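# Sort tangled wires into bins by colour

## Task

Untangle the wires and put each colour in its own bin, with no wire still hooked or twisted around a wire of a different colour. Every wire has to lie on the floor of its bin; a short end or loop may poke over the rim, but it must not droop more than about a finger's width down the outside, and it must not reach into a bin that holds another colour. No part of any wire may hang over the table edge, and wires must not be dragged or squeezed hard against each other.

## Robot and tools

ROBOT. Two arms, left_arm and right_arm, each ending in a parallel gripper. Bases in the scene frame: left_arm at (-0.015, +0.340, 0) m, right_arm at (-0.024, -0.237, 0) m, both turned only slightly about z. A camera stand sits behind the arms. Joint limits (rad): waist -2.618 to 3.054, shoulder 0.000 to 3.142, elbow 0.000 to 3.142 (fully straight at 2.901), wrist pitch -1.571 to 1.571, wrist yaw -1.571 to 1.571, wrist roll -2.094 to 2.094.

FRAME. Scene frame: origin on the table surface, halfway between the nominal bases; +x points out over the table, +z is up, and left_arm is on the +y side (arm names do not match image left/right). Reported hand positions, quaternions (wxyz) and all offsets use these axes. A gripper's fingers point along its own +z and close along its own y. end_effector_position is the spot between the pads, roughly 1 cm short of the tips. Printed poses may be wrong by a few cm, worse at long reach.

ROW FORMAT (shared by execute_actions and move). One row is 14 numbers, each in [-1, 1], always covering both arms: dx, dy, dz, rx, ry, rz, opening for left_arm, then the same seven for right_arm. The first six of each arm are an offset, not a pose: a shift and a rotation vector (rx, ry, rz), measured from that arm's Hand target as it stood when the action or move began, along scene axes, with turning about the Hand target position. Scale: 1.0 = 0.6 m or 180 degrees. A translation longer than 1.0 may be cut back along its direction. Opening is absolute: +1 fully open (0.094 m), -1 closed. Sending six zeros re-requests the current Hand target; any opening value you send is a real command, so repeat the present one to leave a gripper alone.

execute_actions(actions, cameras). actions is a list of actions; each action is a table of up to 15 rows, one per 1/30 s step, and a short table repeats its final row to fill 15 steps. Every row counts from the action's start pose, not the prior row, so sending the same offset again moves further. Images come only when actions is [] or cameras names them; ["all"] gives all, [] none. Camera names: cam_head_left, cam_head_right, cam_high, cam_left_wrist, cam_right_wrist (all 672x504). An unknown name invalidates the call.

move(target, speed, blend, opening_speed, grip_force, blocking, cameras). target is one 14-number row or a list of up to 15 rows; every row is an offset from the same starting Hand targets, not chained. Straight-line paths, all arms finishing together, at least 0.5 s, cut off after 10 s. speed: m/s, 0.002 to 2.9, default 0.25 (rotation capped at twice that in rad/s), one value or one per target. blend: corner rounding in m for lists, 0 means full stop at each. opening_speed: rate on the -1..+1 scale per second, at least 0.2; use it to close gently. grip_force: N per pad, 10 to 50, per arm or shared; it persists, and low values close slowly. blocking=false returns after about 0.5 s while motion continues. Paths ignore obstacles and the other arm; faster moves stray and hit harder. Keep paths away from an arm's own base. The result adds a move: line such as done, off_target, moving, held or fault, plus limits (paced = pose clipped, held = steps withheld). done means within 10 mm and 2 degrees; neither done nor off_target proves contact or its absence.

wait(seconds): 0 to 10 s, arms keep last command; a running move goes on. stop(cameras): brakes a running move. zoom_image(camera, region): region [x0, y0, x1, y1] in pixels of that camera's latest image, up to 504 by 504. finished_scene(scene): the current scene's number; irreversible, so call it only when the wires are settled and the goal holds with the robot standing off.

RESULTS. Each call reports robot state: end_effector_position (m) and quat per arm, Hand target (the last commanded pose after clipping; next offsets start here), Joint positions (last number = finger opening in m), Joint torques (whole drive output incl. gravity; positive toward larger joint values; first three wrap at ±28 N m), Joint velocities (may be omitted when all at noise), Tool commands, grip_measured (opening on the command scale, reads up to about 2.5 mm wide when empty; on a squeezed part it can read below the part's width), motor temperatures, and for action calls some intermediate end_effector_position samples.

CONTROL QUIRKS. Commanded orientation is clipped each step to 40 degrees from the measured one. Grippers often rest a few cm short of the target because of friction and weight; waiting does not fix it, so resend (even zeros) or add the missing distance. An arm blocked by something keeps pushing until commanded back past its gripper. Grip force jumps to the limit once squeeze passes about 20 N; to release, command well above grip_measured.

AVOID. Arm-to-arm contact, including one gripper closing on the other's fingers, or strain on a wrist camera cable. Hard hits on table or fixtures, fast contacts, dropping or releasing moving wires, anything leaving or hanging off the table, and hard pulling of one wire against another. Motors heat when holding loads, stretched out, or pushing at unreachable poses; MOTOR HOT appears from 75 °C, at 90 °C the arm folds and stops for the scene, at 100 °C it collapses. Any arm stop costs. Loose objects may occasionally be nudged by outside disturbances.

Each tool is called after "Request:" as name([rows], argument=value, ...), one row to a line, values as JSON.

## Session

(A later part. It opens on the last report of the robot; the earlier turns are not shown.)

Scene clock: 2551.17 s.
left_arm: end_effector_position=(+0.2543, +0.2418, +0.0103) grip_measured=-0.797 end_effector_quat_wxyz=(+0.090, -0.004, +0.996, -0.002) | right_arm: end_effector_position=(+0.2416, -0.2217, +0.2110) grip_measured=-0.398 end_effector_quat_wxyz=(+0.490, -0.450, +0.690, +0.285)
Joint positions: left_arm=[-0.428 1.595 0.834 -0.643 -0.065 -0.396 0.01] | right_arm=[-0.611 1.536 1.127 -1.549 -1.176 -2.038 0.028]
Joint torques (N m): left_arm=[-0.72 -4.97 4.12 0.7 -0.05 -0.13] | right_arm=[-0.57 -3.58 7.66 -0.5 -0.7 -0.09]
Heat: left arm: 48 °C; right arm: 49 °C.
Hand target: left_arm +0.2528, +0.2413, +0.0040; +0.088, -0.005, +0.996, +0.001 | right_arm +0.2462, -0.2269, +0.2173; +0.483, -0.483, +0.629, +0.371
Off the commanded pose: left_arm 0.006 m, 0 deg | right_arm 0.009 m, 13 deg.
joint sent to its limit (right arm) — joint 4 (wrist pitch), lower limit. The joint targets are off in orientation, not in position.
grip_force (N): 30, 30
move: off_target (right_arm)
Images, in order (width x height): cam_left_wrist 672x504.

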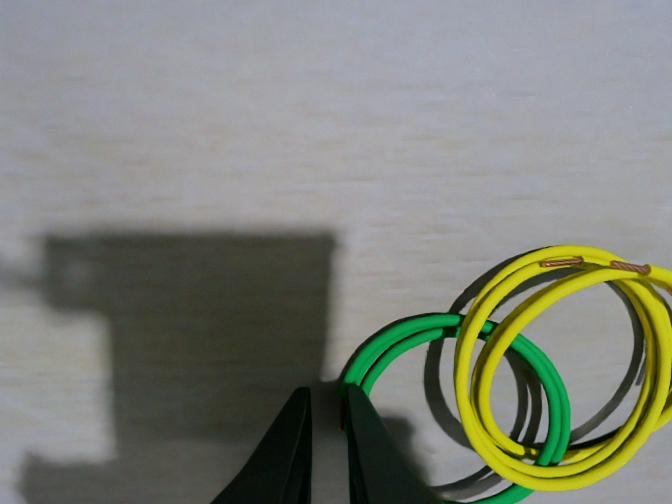

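Request:
move([
  [-0.01,-0.001,0.0,0,0,0,-0.8,0,0,0,0,0,0,-0.4],
], speed=0.03, cameras=["cam_left_wrist"])

Request:
zoom_image(camera="cam_left_wrist", region=[260, 320, 500, 500])

Scene clock: 2562.70 s.
left_arm: end_effector_position=(+0.2530, +0.2414, +0.0085) grip_measured=-0.797 end_effector_quat_wxyz=(+0.092, -0.005, +0.996, +0.000) | right_arm: end_effector_position=(+0.2416, -0.2217, +0.2110) grip_measured=-0.398 end_effector_quat_wxyz=(+0.490, -0.450, +0.690, +0.285)
Joint positions: left_arm=[-0.436 1.593 0.823 -0.631 -0.073 -0.406 0.01] | right_arm=[-0.611 1.536 1.127 -1.549 -1.176 -2.038 0.028]
Joint torques (N m): left_arm=[-1.1 -6.48 3.56 0.63 0.02 -0.15] | right_arm=[-0.57 -3.56 7.65 -0.5 -0.7 -0.09]
Heat: left arm: 48 °C; right arm: 49 °C.
Hand target: left_arm +0.2467, +0.2407, +0.0039; +0.088, -0.005, +0.996, +0.001 | right_arm +0.2462, -0.2269, +0.2173; +0.483, -0.483, +0.629, +0.371
Off the commanded pose: left_arm 0.008 m, 0 deg | right_arm 0.009 m, 13 deg.
joint sent to its limit (right arm) — joint 4 (wrist pitch), lower limit. The joint targets are off in orientation, not in position.
grip_force (N): 30, 30
move: off_target (right_arm)
Images, in order (width x height): cam_left_wrist 672x504.

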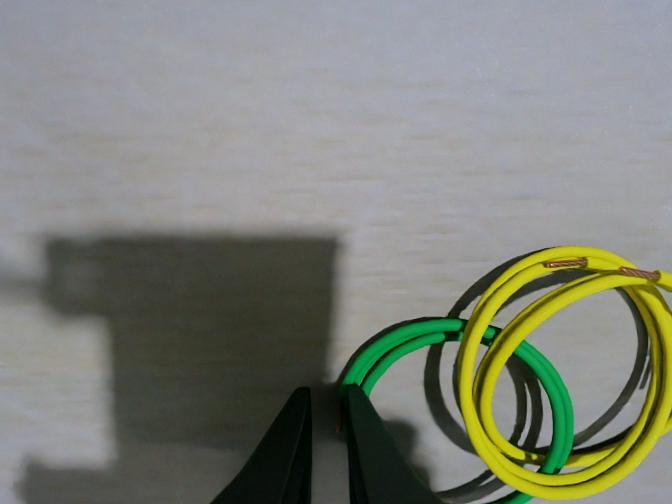

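Scaled by 2.100 from the camera's 672x504 image, which has a finer 960x720 frame.

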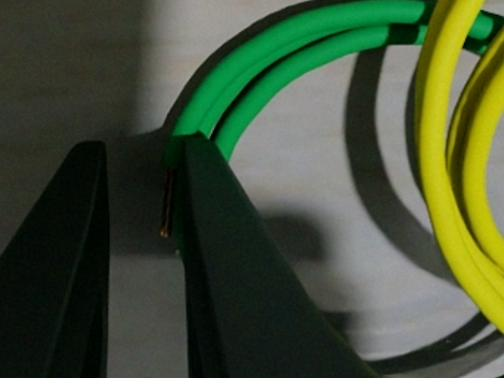

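Request:
move([
  [0,0,0,0,0,0,-1,0,0,0,0,0,0,-0.4],
  [0,0,0.06,0,0,0,-1,0,0,0,0,0,0,-0.4],
], speed=0.05, cameras=["cam_left_wrist"])

Request:
zoom_image(camera="cam_left_wrist", region=[240, 280, 600, 504])

Scene clock: 2584.07 s.
left_arm: end_effector_position=(+0.2436, +0.2431, +0.0312) grip_measured=-0.963 end_effector_quat_wxyz=(+0.079, -0.003, +0.997, +0.003) | right_arm: end_effector_position=(+0.2416, -0.2217, +0.2110) grip_measured=-0.398 end_effector_quat_wxyz=(+0.490, -0.450, +0.690, +0.285)
Joint positions: left_arm=[-0.44 1.536 0.872 -0.765 -0.068 -0.407 0.002] | right_arm=[-0.611 1.536 1.127 -1.549 -1.176 -2.038 0.028]
Joint torques (N m): left_arm=[-0.69 -7.21 6.78 0.26 -0.11 -0.11] | right_arm=[-0.57 -3.58 7.65 -0.5 -0.69 -0.1]
Motor temperatures (°C): left_arm=[33 42 48 33 32 33 35] | right_arm=[31 34 49 35 36 32 33]
Heat: left arm: 48 °C; right arm: 49 °C.
Hand target: left_arm +0.2467, +0.2407, +0.0400; +0.088, -0.005, +0.996, +0.001 | right_arm +0.2462, -0.2269, +0.2173; +0.483, -0.483, +0.629, +0.371
Off the commanded pose: left_arm 0.010 m, 1 deg | right_arm 0.009 m, 13 deg.
joint sent to its limit (right arm) — joint 4 (wrist pitch), lower limit. The joint targets are off in orientation, not in position.
grip_force (N): 30, 30
move: off_target (right_arm)
Images, in order (width x height): cam_left_wrist 672x504.

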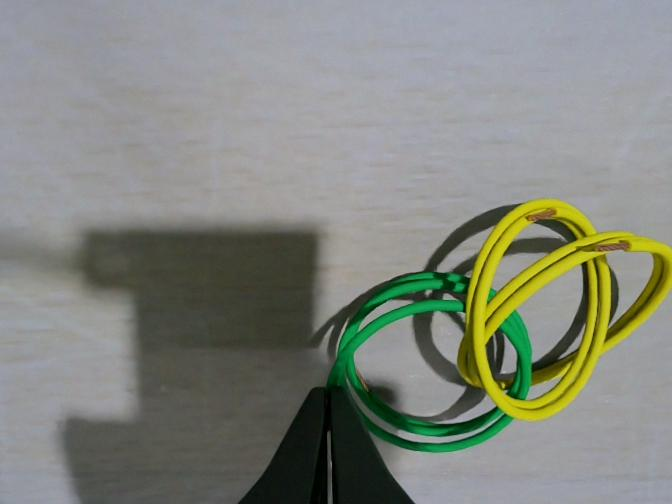

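Scaled by 1.400 from the camera's 672x504 image, which has a finer 960x720 frame.

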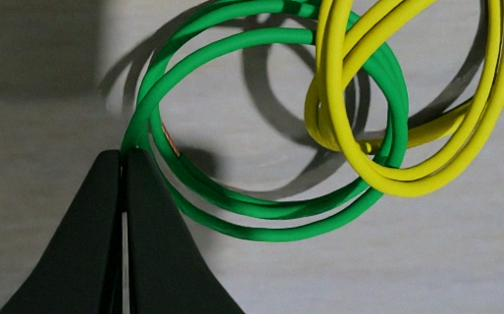

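Request:
move([
  [-0.025,-0.018,0.005,0,0,0.2,-1,0,0,0,0,0,0,-0.4],
  [-0.034,-0.047,0.005,0,0,0.4,-1,0,0,0,0,0,0,-0.4],
], speed=0.15, blend=[0.006,0], cameras=["cam_left_wrist"])

Request:
zoom_image(camera="cam_left_wrist", region=[240, 250, 600, 504])

Scene clock: 2600.10 s.
left_arm: end_effector_position=(+0.2265, +0.2114, +0.0415) grip_measured=-0.963 end_effector_quat_wxyz=(+0.066, -0.588, +0.805, +0.040) | right_arm: end_effector_position=(+0.2416, -0.2217, +0.2110) grip_measured=-0.398 end_effector_quat_wxyz=(+0.490, -0.450, +0.690, +0.285)
Joint positions: left_arm=[-0.627 1.666 1.054 -0.989 -0.152 -1.857 0.002] | right_arm=[-0.611 1.536 1.127 -1.549 -1.176 -2.038 0.028]
Joint torques (N m): left_arm=[-0.7 -5.79 6.6 -0.11 -0.22 -0.16] | right_arm=[-0.58 -3.55 7.66 -0.5 -0.7 -0.09]
Heat: left arm: 50 °C; right arm: 49 °C.
Hand target: left_arm +0.2263, +0.2125, +0.0430; +0.071, -0.590, +0.803, +0.052 | right_arm +0.2462, -0.2269, +0.2173; +0.483, -0.483, +0.629, +0.371
Off the commanded pose: left_arm 0.002 m, 1 deg | right_arm 0.009 m, 13 deg.
joint sent to its limit (right arm) — joint 4 (wrist pitch), lower limit. The joint targets are off in orientation, not in position.
grip_force (N): 30, 30
move: off_target (right_arm)
Images, in order (width x height): cam_left_wrist 672x504.

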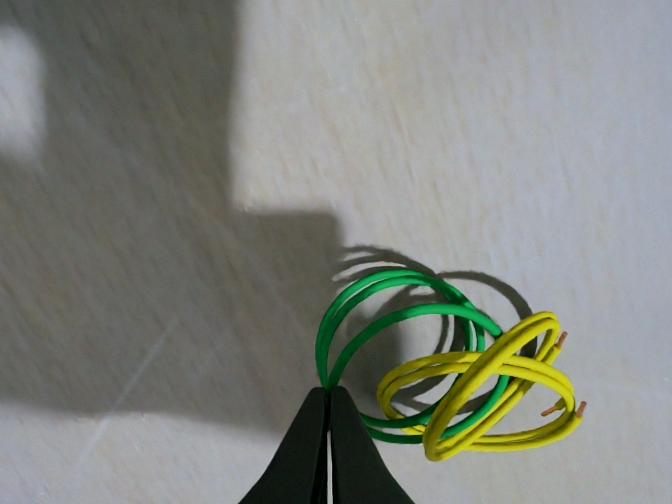

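Scaled by 1.400 from the camera's 672x504 image, which has a finer 960x720 frame.

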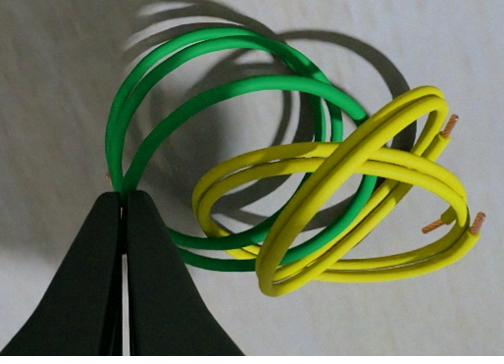

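Request:
zoom_image(camera="cam_left_wrist", region=[360, 300, 600, 480])

Request:
zoom_image(camera="cam_left_wrist", region=[300, 260, 420, 460])

Scaled by 2.100 from the camera's 672x504 image, which has a finer 960x720 frame.

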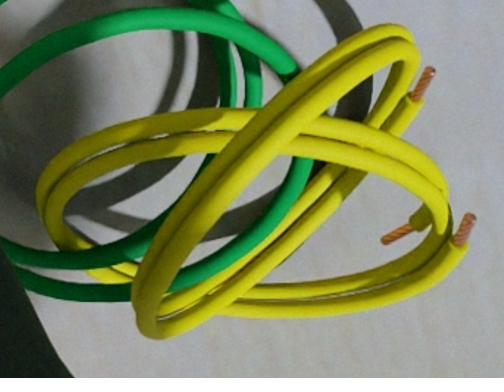

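Scaled by 2.520 from the camera's 672x504 image, which has a finer 960x720 frame.

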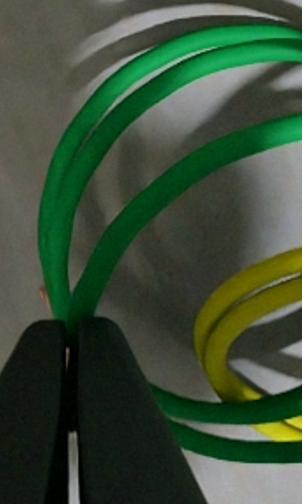

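Request:
move([
  [0,0,-0.065,0,0,0,-1,0,0,0,0,0,0,-0.4],
  [0,0,-0.065,0,0,0,-0.6,0,0,0,0,0,0,-0.4],
  [0.0,0.0,0.1,0,0,0,-0.6,0,0,0,0,0,0,-0.4],
  [-0.02,-0.02,0.16,0,0,-0.41,-0.6,0,0,0,0,0,0,-0.4],
], speed=[0.06,0.06,0.12,0.3], cameras=["cam_left_wrist"])

Request:
zoom_image(camera="cam_left_wrist", region=[220, 100, 460, 330])

Scene clock: 2632.77 s.
left_arm: end_effector_position=(+0.2128, +0.1992, +0.1376) grip_measured=-0.603 end_effector_quat_wxyz=(+0.078, +0.010, +0.997, +0.004) | right_arm: end_effector_position=(+0.2416, -0.2217, +0.2110) grip_measured=-0.398 end_effector_quat_wxyz=(+0.490, -0.450, +0.690, +0.285)
Joint positions: left_arm=[-0.657 1.436 1.216 -1.227 -0.097 -0.596 0.019] | right_arm=[-0.611 1.536 1.127 -1.549 -1.176 -2.038 0.028]
Joint torques (N m): left_arm=[0.5 -6.5 4.78 0.59 -0.04 0.06] | right_arm=[-0.57 -3.56 7.65 -0.5 -0.7 -0.09]
Heat: left arm: 49 °C; right arm: 49 °C.
Hand target: left_arm +0.2144, +0.2005, +0.1390; +0.088, +0.011, +0.996, -0.001 | right_arm +0.2462, -0.2269, +0.2173; +0.483, -0.483, +0.629, +0.371
Off the commanded pose: left_arm 0.002 m, 1 deg | right_arm 0.009 m, 13 deg.
joint sent to its limit (right arm) — joint 4 (wrist pitch), lower limit. The joint targets are off in orientation, not in position.
grip_force (N): 30, 30
move: off_target (right_arm)
Images, in order (width x height): cam_left_wrist 672x504.

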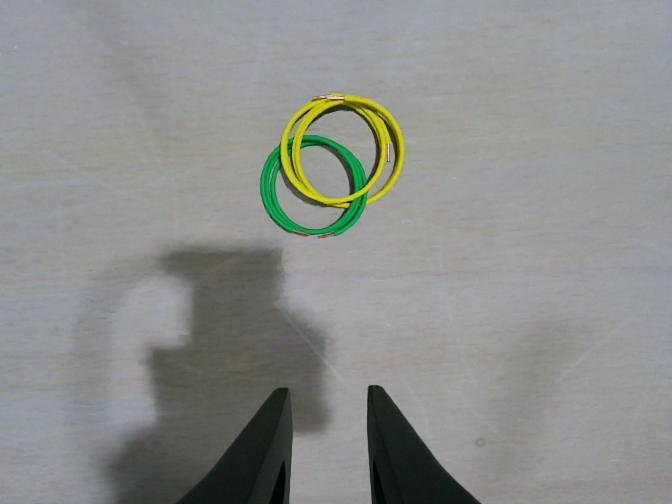

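Scaled by 2.100 from the camera's 672x504 image, which has a finer 960x720 frame.

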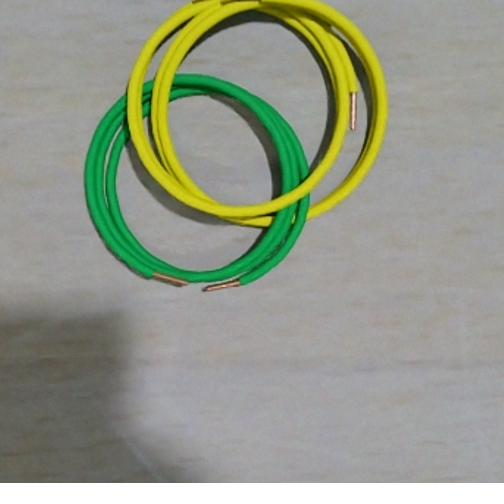

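Request:
move(target=[0.035,0.034,-0.148,0,0,-0.5,-0.6,0,0,0,0,0,0,-0.4], speed=0.25, cameras=["cam_left_wrist"])

Request:
zoom_image(camera="cam_left_wrist", region=[180, 130, 420, 370])

Scene clock: 2647.47 s.
left_arm: end_effector_position=(+0.2350, +0.2223, +0.0541) grip_measured=-0.603 end_effector_quat_wxyz=(+0.058, +0.710, +0.700, -0.054) | right_arm: end_effector_position=(+0.2416, -0.2217, +0.2110) grip_measured=-0.398 end_effector_quat_wxyz=(+0.490, -0.450, +0.690, +0.285)
Joint positions: left_arm=[-0.382 1.577 1.013 -0.947 0.148 1.234 0.019] | right_arm=[-0.611 1.536 1.127 -1.549 -1.176 -2.038 0.028]
Joint torques (N m): left_arm=[0.76 -5.35 4.78 0.41 0.28 0.16] | right_arm=[-0.55 -3.55 7.65 -0.5 -0.7 -0.09]
Heat: left arm: 49 °C; right arm: 49 °C.
Hand target: left_arm +0.2353, +0.2210, +0.0502; +0.061, +0.712, +0.697, -0.062 | right_arm +0.2462, -0.2269, +0.2173; +0.483, -0.483, +0.629, +0.371
Off the commanded pose: left_arm 0.004 m, 1 deg | right_arm 0.009 m, 13 deg.
joint sent to its limit (right arm) — joint 4 (wrist pitch), lower limit. The joint targets are off in orientation, not in position.
grip_force (N): 30, 30
move: off_target (right_arm)
Images, in order (width x height): cam_left_wrist 672x504.

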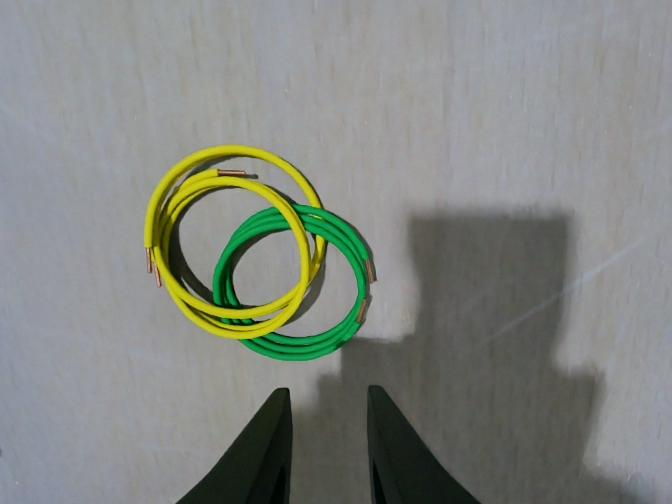

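Scaled by 2.100 from the camera's 672x504 image, which has a finer 960x720 frame.

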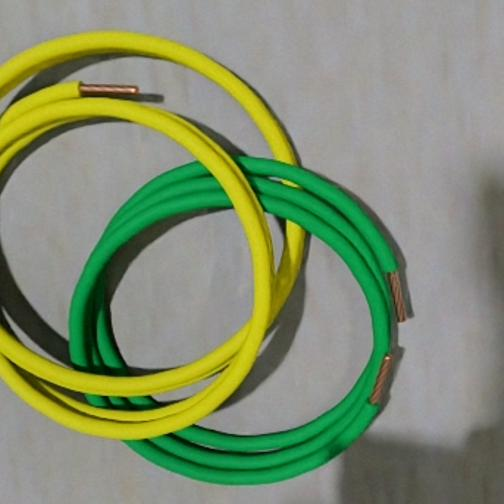

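Request:
move([
  [-0.01,-0.016,0.04,0,0,0.45,-0.8,0,0,0,0,0,0,-0.4],
  [-0.022,-0.032,0.0,0,0,0.9,-0.8,0,0,0,0,0,0,-0.4],
], speed=0.35, blend=[0.02,0], cameras=["cam_left_wrist"])

Request:
zoom_image(camera="cam_left_wrist", region=[240, 230, 480, 470])

Scene clock: 2680.10 s.
left_arm: end_effector_position=(+0.2222, +0.2003, +0.0486) grip_measured=-0.797 end_effector_quat_wxyz=(+0.066, -0.576, +0.814, +0.038) | right_arm: end_effector_position=(+0.2416, -0.2217, +0.2110) grip_measured=-0.398 end_effector_quat_wxyz=(+0.490, -0.450, +0.690, +0.285)
Joint positions: left_arm=[-0.667 1.663 1.082 -1.021 -0.149 -1.866 0.01] | right_arm=[-0.611 1.536 1.127 -1.549 -1.176 -2.038 0.028]
Joint torques (N m): left_arm=[-0.5 -5.78 7.04 -0.13 -0.25 -0.16] | right_arm=[-0.58 -3.56 7.65 -0.5 -0.69 -0.09]
Heat: left arm: 49 °C; right arm: 49 °C.
Hand target: left_arm +0.2221, +0.2018, +0.0501; +0.071, -0.577, +0.812, +0.051 | right_arm +0.2462, -0.2269, +0.2173; +0.483, -0.483, +0.629, +0.371
Off the commanded pose: left_arm 0.002 m, 2 deg | right_arm 0.009 m, 13 deg.
joint sent to its limit (right arm) — joint 4 (wrist pitch), lower limit. The joint targets are off in orientation, not in position.
grip_force (N): 30, 30
move: off_target (right_arm)
Images, in order (width x height): cam_left_wrist 672x504.

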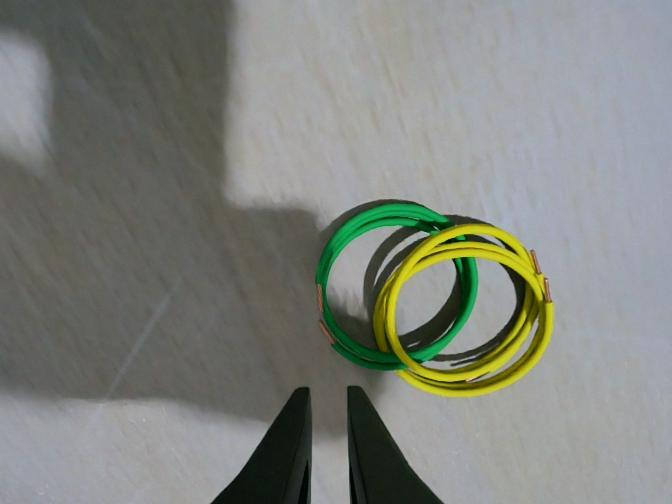

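Scaled by 2.100 from the camera's 672x504 image, which has a finer 960x720 frame.

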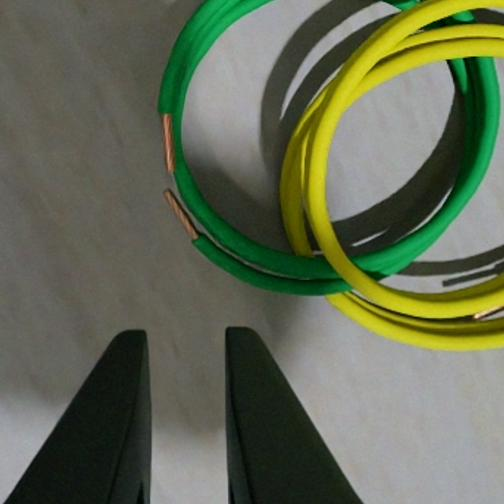

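Request:
move([
  [-0.009,0.003,0,0,0,0,-0.8,0,0,0,0,0,0,-0.4],
  [-0.009,0.003,-0.058,0,0,0,-0.8,0,0,0,0,0,0,-0.4],
], speed=0.06, cameras=["cam_left_wrist"])

Request:
zoom_image(camera="cam_left_wrist", region=[260, 320, 460, 480])

Scene clock: 2700.83 s.
left_arm: end_effector_position=(+0.2178, +0.2013, +0.0205) grip_measured=-0.797 end_effector_quat_wxyz=(+0.064, -0.576, +0.814, +0.043) | right_arm: end_effector_position=(+0.2416, -0.2217, +0.2110) grip_measured=-0.398 end_effector_quat_wxyz=(+0.490, -0.450, +0.690, +0.285)
Joint positions: left_arm=[-0.674 1.701 1.002 -0.915 -0.149 -1.873 0.01] | right_arm=[-0.611 1.536 1.127 -1.549 -1.176 -2.038 0.028]
Joint torques (N m): left_arm=[-0.58 -6.09 4.26 0.19 -0.25 -0.14] | right_arm=[-0.58 -3.58 7.65 -0.49 -0.7 -0.09]
Heat: left arm: 50 °C; right arm: 49 °C.
Hand target: left_arm +0.2168, +0.2035, +0.0154; +0.071, -0.577, +0.812, +0.051 | right_arm +0.2462, -0.2269, +0.2173; +0.483, -0.483, +0.629, +0.371
Off the commanded pose: left_arm 0.006 m, 1 deg | right_arm 0.009 m, 13 deg.
joint sent to its limit (right arm) — joint 4 (wrist pitch), lower limit. The joint targets are off in orientation, not in position.
grip_force (N): 30, 30
move: off_target (right_arm)
Images, in order (width x height): cam_left_wrist 672x504.

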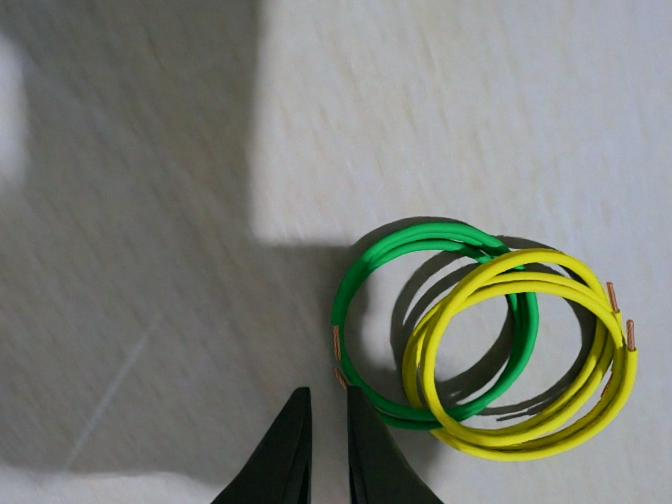

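Scaled by 2.520 from the camera's 672x504 image, which has a finer 960x720 frame.

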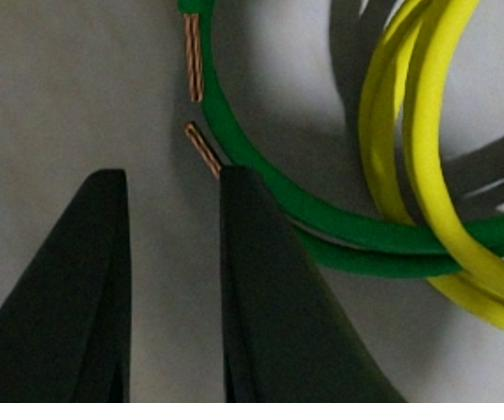

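Request:
move([
  [0,0,-0.022,0,0,0,-0.8,0,0,0,0,0,0,-0.4],
], speed=0.03, cameras=["cam_left_wrist"])

Request:
zoom_image(camera="cam_left_wrist", region=[260, 320, 460, 480])

Scene clock: 2708.20 s.
left_arm: end_effector_position=(+0.2177, +0.2016, +0.0097) grip_measured=-0.797 end_effector_quat_wxyz=(+0.065, -0.576, +0.814, +0.043) | right_arm: end_effector_position=(+0.2416, -0.2217, +0.2110) grip_measured=-0.398 end_effector_quat_wxyz=(+0.490, -0.450, +0.690, +0.285)
Joint positions: left_arm=[-0.674 1.721 0.977 -0.87 -0.15 -1.874 0.01] | right_arm=[-0.611 1.536 1.127 -1.549 -1.176 -2.038 0.028]
Joint torques (N m): left_arm=[-0.81 -5.5 3.95 0.32 -0.22 -0.14] | right_arm=[-0.57 -3.58 7.65 -0.5 -0.7 -0.09]
Heat: left arm: 49 °C; right arm: 49 °C.
Hand target: left_arm +0.2168, +0.2036, +0.0022; +0.071, -0.577, +0.812, +0.051 | right_arm +0.2462, -0.2269, +0.2173; +0.483, -0.483, +0.629, +0.371
Off the commanded pose: left_arm 0.008 m, 1 deg | right_arm 0.009 m, 13 deg.
joint sent to its limit (right arm) — joint 4 (wrist pitch), lower limit. The joint targets are off in orientation, not in position.
grip_force (N): 30, 30
move: off_target (right_arm)
Images, in order (width x height): cam_left_wrist 672x504.

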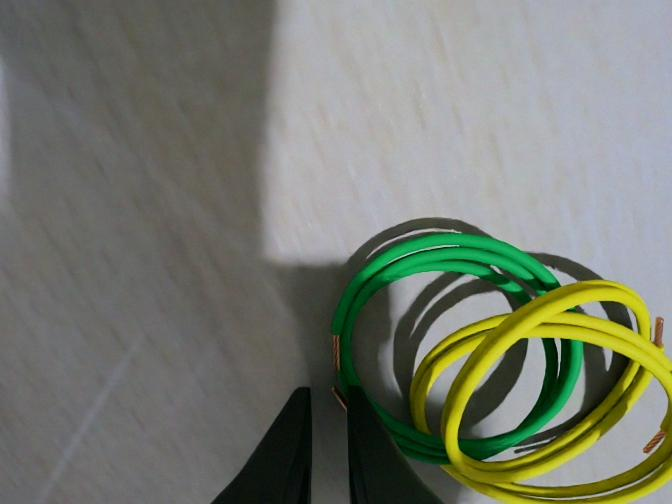

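Scaled by 2.520 from the camera's 672x504 image, which has a finer 960x720 frame.

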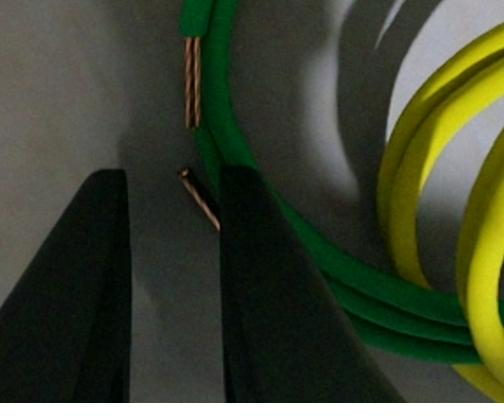

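Request:
move([
  [0,0,0,0,0,0,-1,0,0,0,0,0,0,-0.4],
  [0,0,0.06,0,0,0,-1,0,0,0,0,0,0,-0.4],
], speed=0.05, cameras=["cam_left_wrist","cam_high"])

Request:
zoom_image(camera="cam_left_wrist", region=[260, 200, 560, 480])

Scene clock: 2719.20 s.
left_arm: end_effector_position=(+0.2156, +0.2031, +0.0297) grip_measured=-0.985 end_effector_quat_wxyz=(+0.062, -0.575, +0.814, +0.051) | right_arm: end_effector_position=(+0.2416, -0.2217, +0.2110) grip_measured=-0.398 end_effector_quat_wxyz=(+0.490, -0.450, +0.690, +0.285)
Joint positions: left_arm=[-0.674 1.691 1.031 -0.97 -0.15 -1.874 0.001] | right_arm=[-0.611 1.536 1.127 -1.549 -1.176 -2.038 0.028]
Joint torques (N m): left_arm=[-0.51 -8.4 6.35 -0.21 -0.19 -0.09] | right_arm=[-0.57 -3.56 7.65 -0.5 -0.7 -0.09]
Heat: left arm: 48 °C; right arm: 49 °C.
Hand target: left_arm +0.2168, +0.2035, +0.0382; +0.071, -0.577, +0.812, +0.051 | right_arm +0.2462, -0.2269, +0.2173; +0.483, -0.483, +0.629, +0.371
Off the commanded pose: left_arm 0.009 m, 1 deg | right_arm 0.009 m, 13 deg.
joint sent to its limit (right arm) — joint 4 (wrist pitch), lower limit. The joint targets are off in orientation, not in position.
grip_force (N): 30, 30
move: off_target (right_arm)
Images, in order (width x height): cam_high 672x504, cam_left_wrist 672x504.

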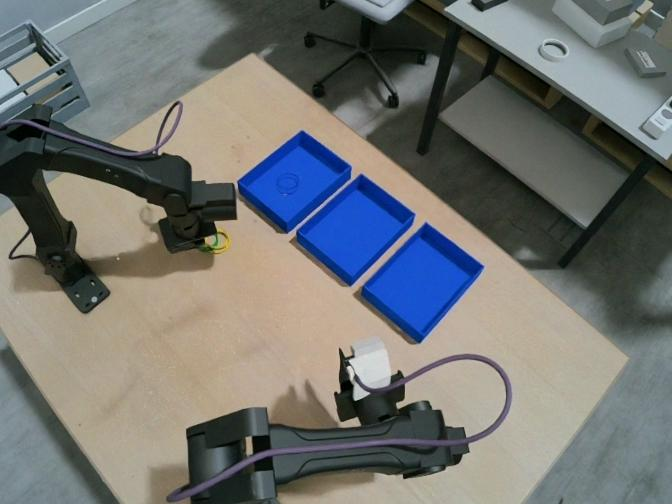

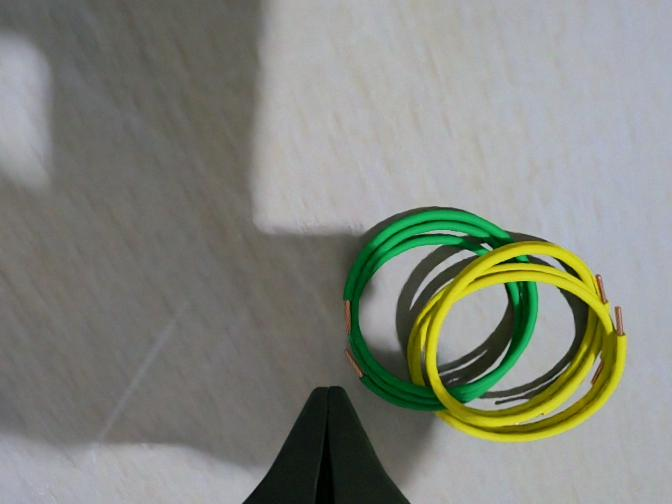

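Scaled by 1.680 from the camera's 672x504 image, which has a finer 960x720 frame.

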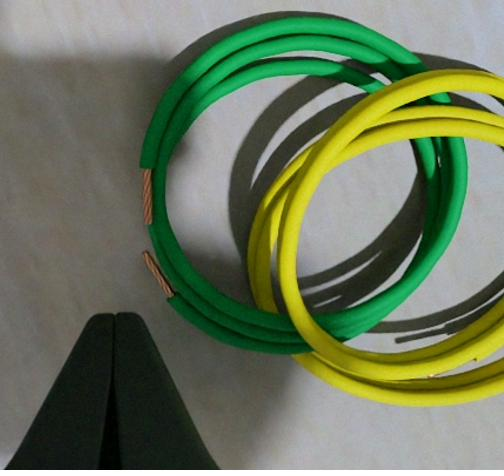

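Request:
move([
  [0.005,0.0075,0,0,0,0,-0.8,0,0,0,0,0,0,-0.4],
  [0.005,0.0075,-0.04,0,0,0,-0.8,0,0,0,0,0,0,-0.4],
], speed=0.05, cameras=["cam_left_wrist"])

Request:
zoom_image(camera="cam_left_wrist", region=[260, 320, 460, 480])

Scene clock: 2740.67 s.
left_arm: end_effector_position=(+0.2188, +0.2020, +0.0196) grip_measured=-0.803 end_effector_quat_wxyz=(+0.065, -0.577, +0.813, +0.041) | right_arm: end_effector_position=(+0.2416, -0.2217, +0.2110) grip_measured=-0.398 end_effector_quat_wxyz=(+0.490, -0.450, +0.690, +0.285)
Joint positions: left_arm=[-0.67 1.7 0.998 -0.907 -0.15 -1.873 0.009] | right_arm=[-0.611 1.536 1.127 -1.549 -1.176 -2.038 0.028]
Joint torques (N m): left_arm=[0.68 -6.08 4.19 0.25 -0.17 0.06] | right_arm=[-0.55 -3.56 7.65 -0.5 -0.7 -0.1]
Heat: left arm: 50 °C; right arm: 49 °C.
Hand target: left_arm +0.2198, +0.2080, +0.0143; +0.071, -0.577, +0.812, +0.051 | right_arm +0.2462, -0.2269, +0.2173; +0.483, -0.483, +0.629, +0.371
Off the commanded pose: left_arm 0.008 m, 1 deg | right_arm 0.009 m, 13 deg.
joint sent to its limit (right arm) — joint 4 (wrist pitch), lower limit. The joint targets are off in orientation, not in position.
grip_force (N): 30, 30
move: off_target (right_arm)
Images, in order (width x height): cam_left_wrist 672x504.

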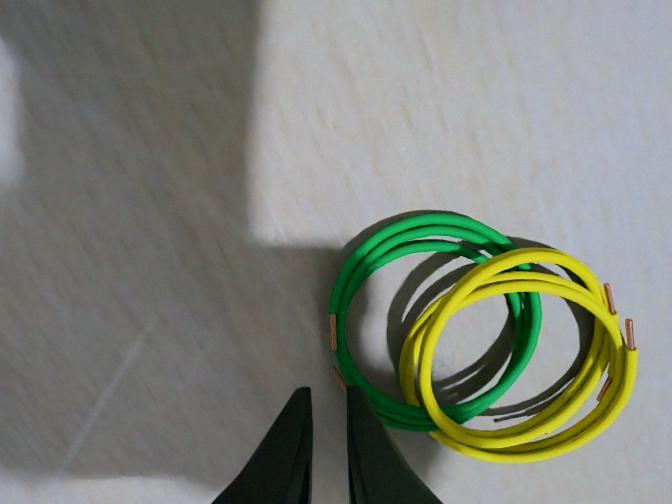

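Scaled by 2.520 from the camera's 672x504 image, which has a finer 960x720 frame.

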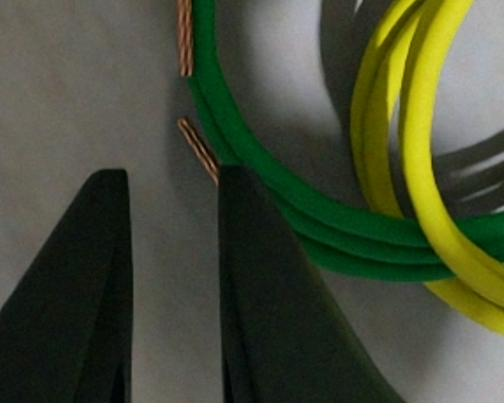

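Request:
move([
  [0.003,0.01,0.01,0,0,0,-0.8,0,0,0,0,0,0,-0.4],
  [0.003,0.006,-0.022,0,0,0,-0.8,0,0,0,0,0,0,-0.4],
], speed=0.05, cameras=["cam_left_wrist"])

Request:
zoom_image(camera="cam_left_wrist", region=[260, 320, 460, 480])

Scene clock: 2751.57 s.
left_arm: end_effector_position=(+0.2202, +0.2084, +0.0091) grip_measured=-0.803 end_effector_quat_wxyz=(+0.063, -0.578, +0.813, +0.045) | right_arm: end_effector_position=(+0.2416, -0.2217, +0.2110) grip_measured=-0.398 end_effector_quat_wxyz=(+0.490, -0.450, +0.690, +0.285)
Joint positions: left_arm=[-0.647 1.717 0.97 -0.867 -0.149 -1.852 0.009] | right_arm=[-0.611 1.536 1.127 -1.549 -1.176 -2.038 0.028]
Joint torques (N m): left_arm=[-0.12 -5.38 3.71 0.42 -0.24 0.01] | right_arm=[-0.58 -3.56 7.66 -0.5 -0.69 -0.09]
Heat: left arm: 49 °C; right arm: 49 °C.
Hand target: left_arm +0.2215, +0.2116, +0.0010; +0.071, -0.577, +0.812, +0.051 | right_arm +0.2462, -0.2269, +0.2173; +0.483, -0.483, +0.629, +0.371
Off the commanded pose: left_arm 0.009 m, 1 deg | right_arm 0.009 m, 13 deg.
joint sent to its limit (right arm) — joint 4 (wrist pitch), lower limit. The joint targets are off in orientation, not in position.
grip_force (N): 30, 30
move: off_target (right_arm)
Images, in order (width x height): cam_left_wrist 672x504.

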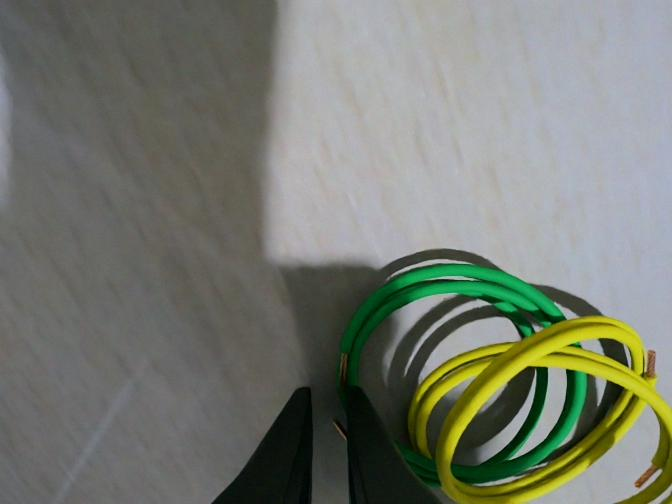

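Scaled by 2.520 from the camera's 672x504 image, which has a finer 960x720 frame.

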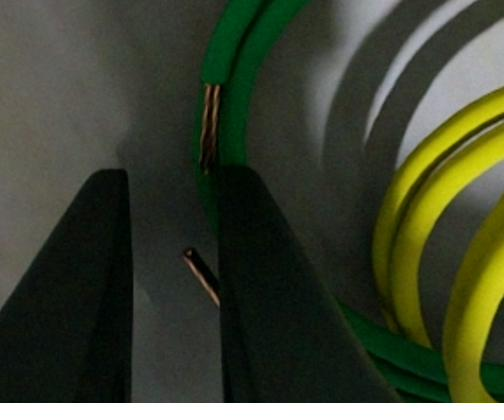

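Request:
move([
  [-0.002,-0.012,0.012,0,0,0,-0.8,0,0,0,0,0,0,-0.4],
  [-0.002,-0.011,-0.002,0,0,0,-0.8,0,0,0,0,0,0,-0.4],
], speed=0.04, cameras=["cam_left_wrist"])

Request:
zoom_image(camera="cam_left_wrist", region=[260, 320, 460, 480])

Scene clock: 2761.40 s.
left_arm: end_effector_position=(+0.2188, +0.2061, +0.0084) grip_measured=-0.803 end_effector_quat_wxyz=(+0.067, -0.575, +0.814, +0.046) | right_arm: end_effector_position=(+0.2416, -0.2217, +0.2110) grip_measured=-0.398 end_effector_quat_wxyz=(+0.490, -0.450, +0.690, +0.285)
Joint positions: left_arm=[-0.662 1.721 0.97 -0.866 -0.157 -1.862 0.009] | right_arm=[-0.611 1.536 1.127 -1.549 -1.176 -2.038 0.028]
Joint torques (N m): left_arm=[-0.75 -4.86 4.3 0.41 -0.16 -0.16] | right_arm=[-0.58 -3.56 7.65 -0.5 -0.7 -0.09]
Heat: left arm: 48 °C; right arm: 49 °C.
Hand target: left_arm +0.2203, +0.2050, -0.0003; +0.071, -0.577, +0.812, +0.051 | right_arm +0.2462, -0.2269, +0.2173; +0.483, -0.483, +0.629, +0.371
Off the commanded pose: left_arm 0.009 m, 1 deg | right_arm 0.009 m, 13 deg.
joint sent to its limit (right arm) — joint 4 (wrist pitch), lower limit. The joint targets are off in orientation, not in position.
grip_force (N): 30, 30
move: off_target (right_arm)
Images, in order (width x height): cam_left_wrist 672x504.

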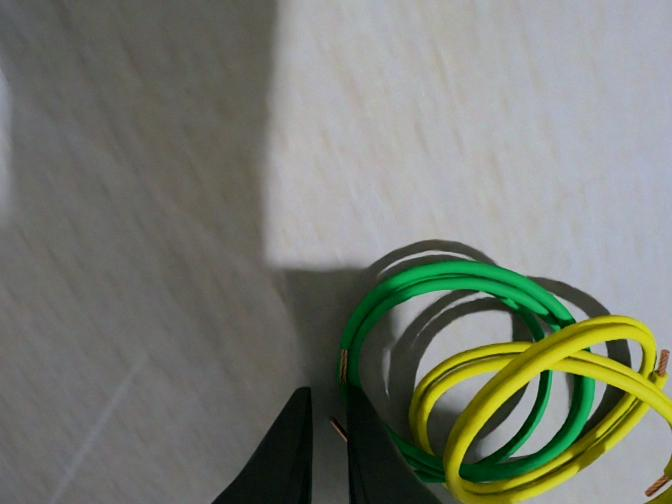

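Scaled by 2.520 from the camera's 672x504 image, which has a finer 960x720 frame.

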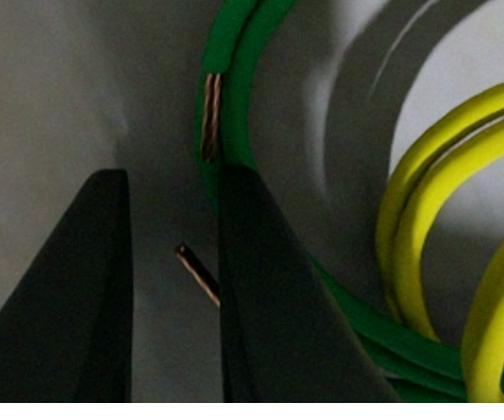

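Request:
move([
  [0,0,0,0,0,0,-1,0,0,0,0,0,0,-0.4],
  [0,0,0.06,0,0,0,-1,0,0,0,0,0,0,-0.4],
], speed=0.05, cameras=["cam_left_wrist","cam_high"])

Request:
zoom_image(camera="cam_left_wrist", region=[260, 230, 560, 500])

Scene clock: 2772.97 s.
left_arm: end_effector_position=(+0.2197, +0.2056, +0.0273) grip_measured=-0.985 end_effector_quat_wxyz=(+0.065, -0.575, +0.814, +0.053) | right_arm: end_effector_position=(+0.2416, -0.2217, +0.2110) grip_measured=-0.398 end_effector_quat_wxyz=(+0.490, -0.450, +0.690, +0.285)
Joint positions: left_arm=[-0.662 1.702 1.032 -0.959 -0.157 -1.862 0.001] | right_arm=[-0.611 1.536 1.127 -1.549 -1.176 -2.038 0.028]
Joint torques (N m): left_arm=[-0.9 -8.46 6.24 -0.12 -0.14 -0.14] | right_arm=[-0.57 -3.56 7.66 -0.5 -0.69 -0.09]
Heat: left arm: 48 °C; right arm: 49 °C.
Hand target: left_arm +0.2203, +0.2051, +0.0357; +0.071, -0.577, +0.812, +0.051 | right_arm +0.2462, -0.2269, +0.2173; +0.483, -0.483, +0.629, +0.371
Off the commanded pose: left_arm 0.008 m, 1 deg | right_arm 0.009 m, 13 deg.
joint sent to its limit (right arm) — joint 4 (wrist pitch), lower limit. The joint targets are off in orientation, not in position.
grip_force (N): 30, 30
move: off_target (right_arm)
Images, in order (width x height): cam_high 672x504, cam_left_wrist 672x504.

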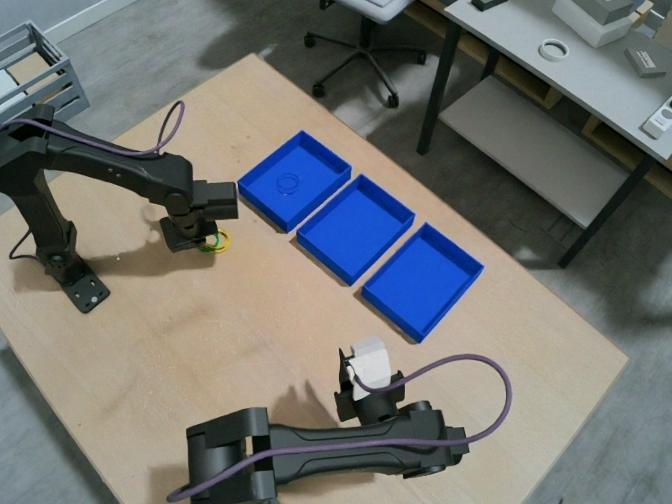

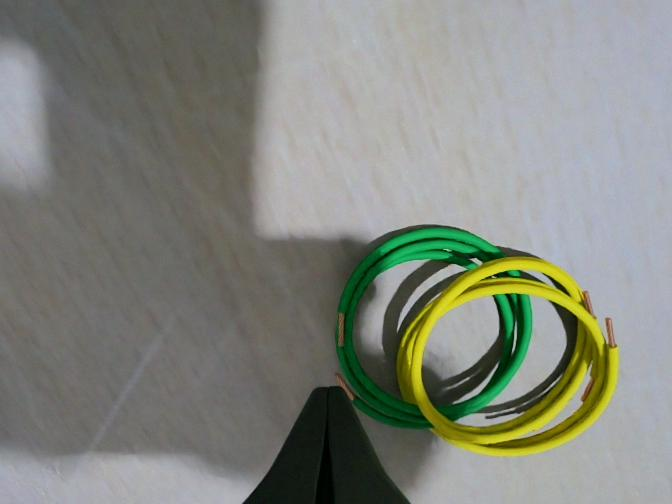

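Scaled by 1.680 from the camera's 672x504 image, which has a finer 960x720 frame.

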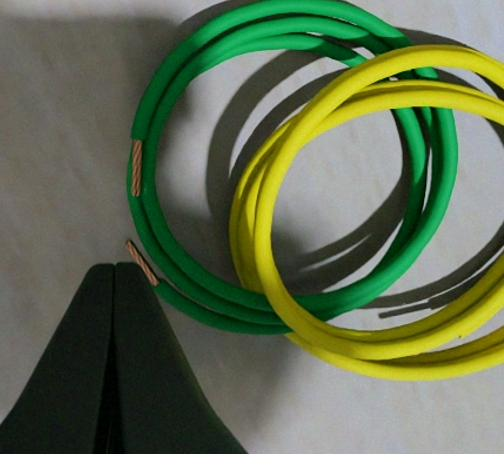

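Request:
move([
  [0.0,0,0.04,0,0,0,-0.4,0,0,0,0,0,0,-0.4],
  [0.024,0.042,0.03,0,0,0,-0.4,0,0,0,0,0,0,-0.4],
  [0.024,0.042,-0.054,0,0,0,-0.4,0,0,0,0,0,0,-0.4],
], speed=0.07, cameras=["cam_left_wrist"])

Scene clock: 2795.60 s.
left_arm: end_effector_position=(+0.2346, +0.2258, +0.0086) grip_measured=-0.403 end_effector_quat_wxyz=(+0.066, -0.579, +0.812, +0.043) | right_arm: end_effector_position=(+0.2416, -0.2217, +0.2110) grip_measured=-0.398 end_effector_quat_wxyz=(+0.490, -0.450, +0.690, +0.285)
Joint positions: left_arm=[-0.569 1.72 0.971 -0.847 -0.156 -1.775 0.028] | right_arm=[-0.611 1.536 1.127 -1.549 -1.176 -2.038 0.028]
Joint torques (N m): left_arm=[0.36 -6.19 4.1 0.25 -0.17 0.04] | right_arm=[-0.57 -3.56 7.65 -0.5 -0.7 -0.09]
Heat: left arm: 48 °C; right arm: 49 °C.
Hand target: left_arm +0.2348, +0.2302, +0.0034; +0.071, -0.577, +0.812, +0.051 | right_arm +0.2462, -0.2269, +0.2173; +0.483, -0.483, +0.629, +0.371
Off the commanded pose: left_arm 0.007 m, 1 deg | right_arm 0.009 m, 13 deg.
joint sent to its limit (right arm) — joint 4 (wrist pitch), lower limit. The joint targets are off in orientation, not in position.
grip_force (N): 30, 30
move: off_target (right_arm)
Images, in order (width x height): cam_left_wrist 672x504.

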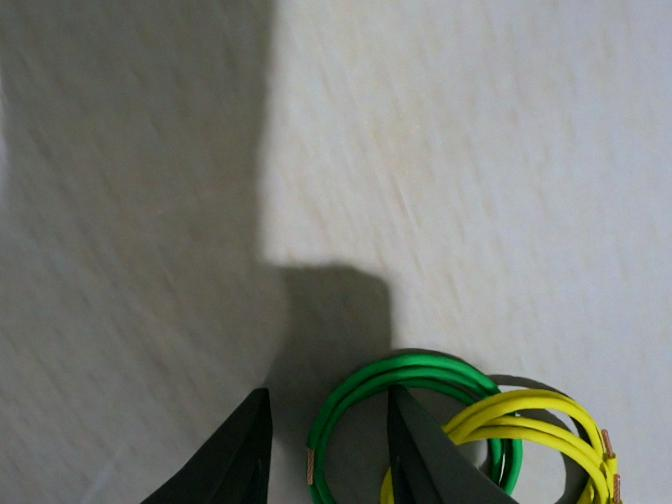

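Request:
move([
  [0.0,0,0.0,0,0,0,-1,0,0,0,0,0,0,-0.4],
  [-0.02,0.03,0.25,0,0,0,-1,0,0,0,0,0,0,-0.4],
], speed=0.1, cameras=["cam_left_wrist","cam_high"])

Request:
zoom_image(camera="cam_left_wrist", region=[260, 230, 560, 500])

Request:
zoom_image(camera="cam_high", region=[140, 180, 260, 280])

Scene clock: 2815.77 s.
left_arm: end_effector_position=(+0.2231, +0.2424, +0.1452) grip_measured=-0.945 end_effector_quat_wxyz=(+0.063, -0.577, +0.813, +0.049) | right_arm: end_effector_position=(+0.2416, -0.2217, +0.2110) grip_measured=-0.398 end_effector_quat_wxyz=(+0.490, -0.450, +0.690, +0.285)
Joint positions: left_arm=[-0.536 1.541 1.344 -1.406 -0.156 -1.738 0.003] | right_arm=[-0.611 1.536 1.127 -1.549 -1.176 -2.038 0.028]
Joint torques (N m): left_arm=[0.7 -6.91 6.82 -0.19 -0.18 0] | right_arm=[-0.57 -3.56 7.66 -0.5 -0.7 -0.09]
Heat: left arm: 48 °C; right arm: 49 °C.
Hand target: left_arm +0.2228, +0.2483, +0.1534; +0.071, -0.577, +0.812, +0.051 | right_arm +0.2462, -0.2269, +0.2173; +0.483, -0.483, +0.629, +0.371
Off the commanded pose: left_arm 0.010 m, 1 deg | right_arm 0.009 m, 13 deg.
joint sent to its limit (right arm) — joint 4 (wrist pitch), lower limit. The joint targets are off in orientation, not in position.
grip_force (N): 30, 30
move: off_target (right_arm)
Images, in order (width x height): cam_high 672x504, cam_left_wrist 672x504.

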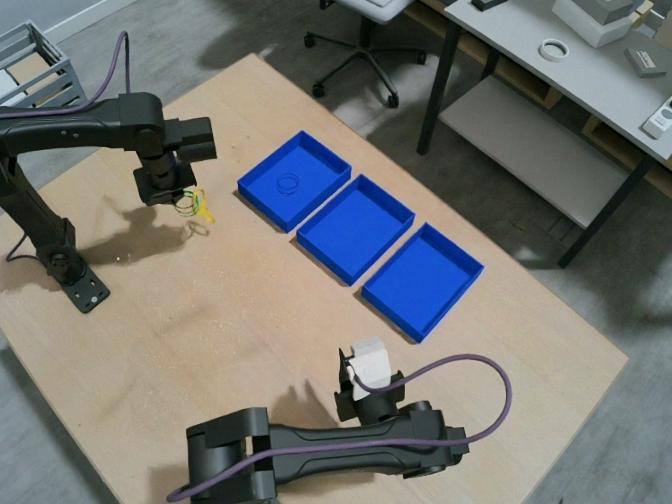

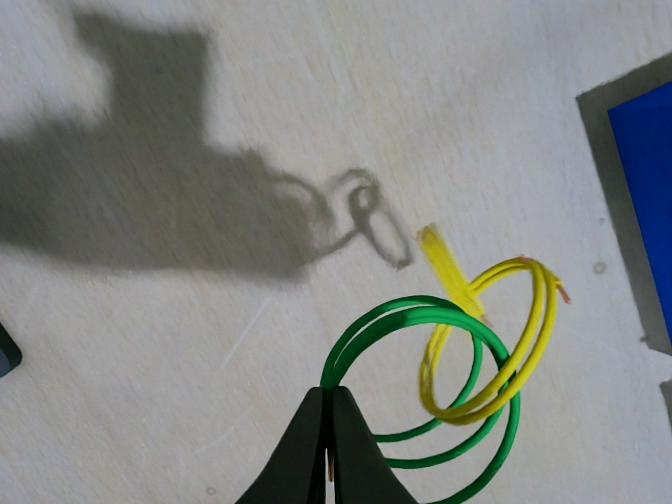

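Scaled by 1.680 from the camera's 672x504 image, which has a finer 960x720 frame.

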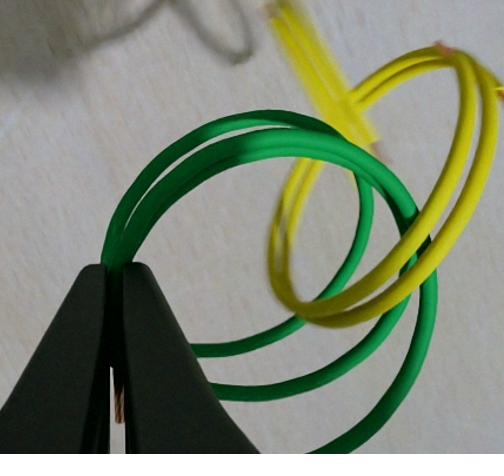

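Scaled by 4.200 from the camera's 672x504 image, which has a finer 960x720 frame.

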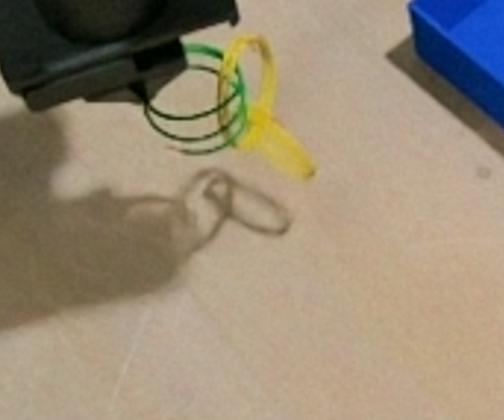

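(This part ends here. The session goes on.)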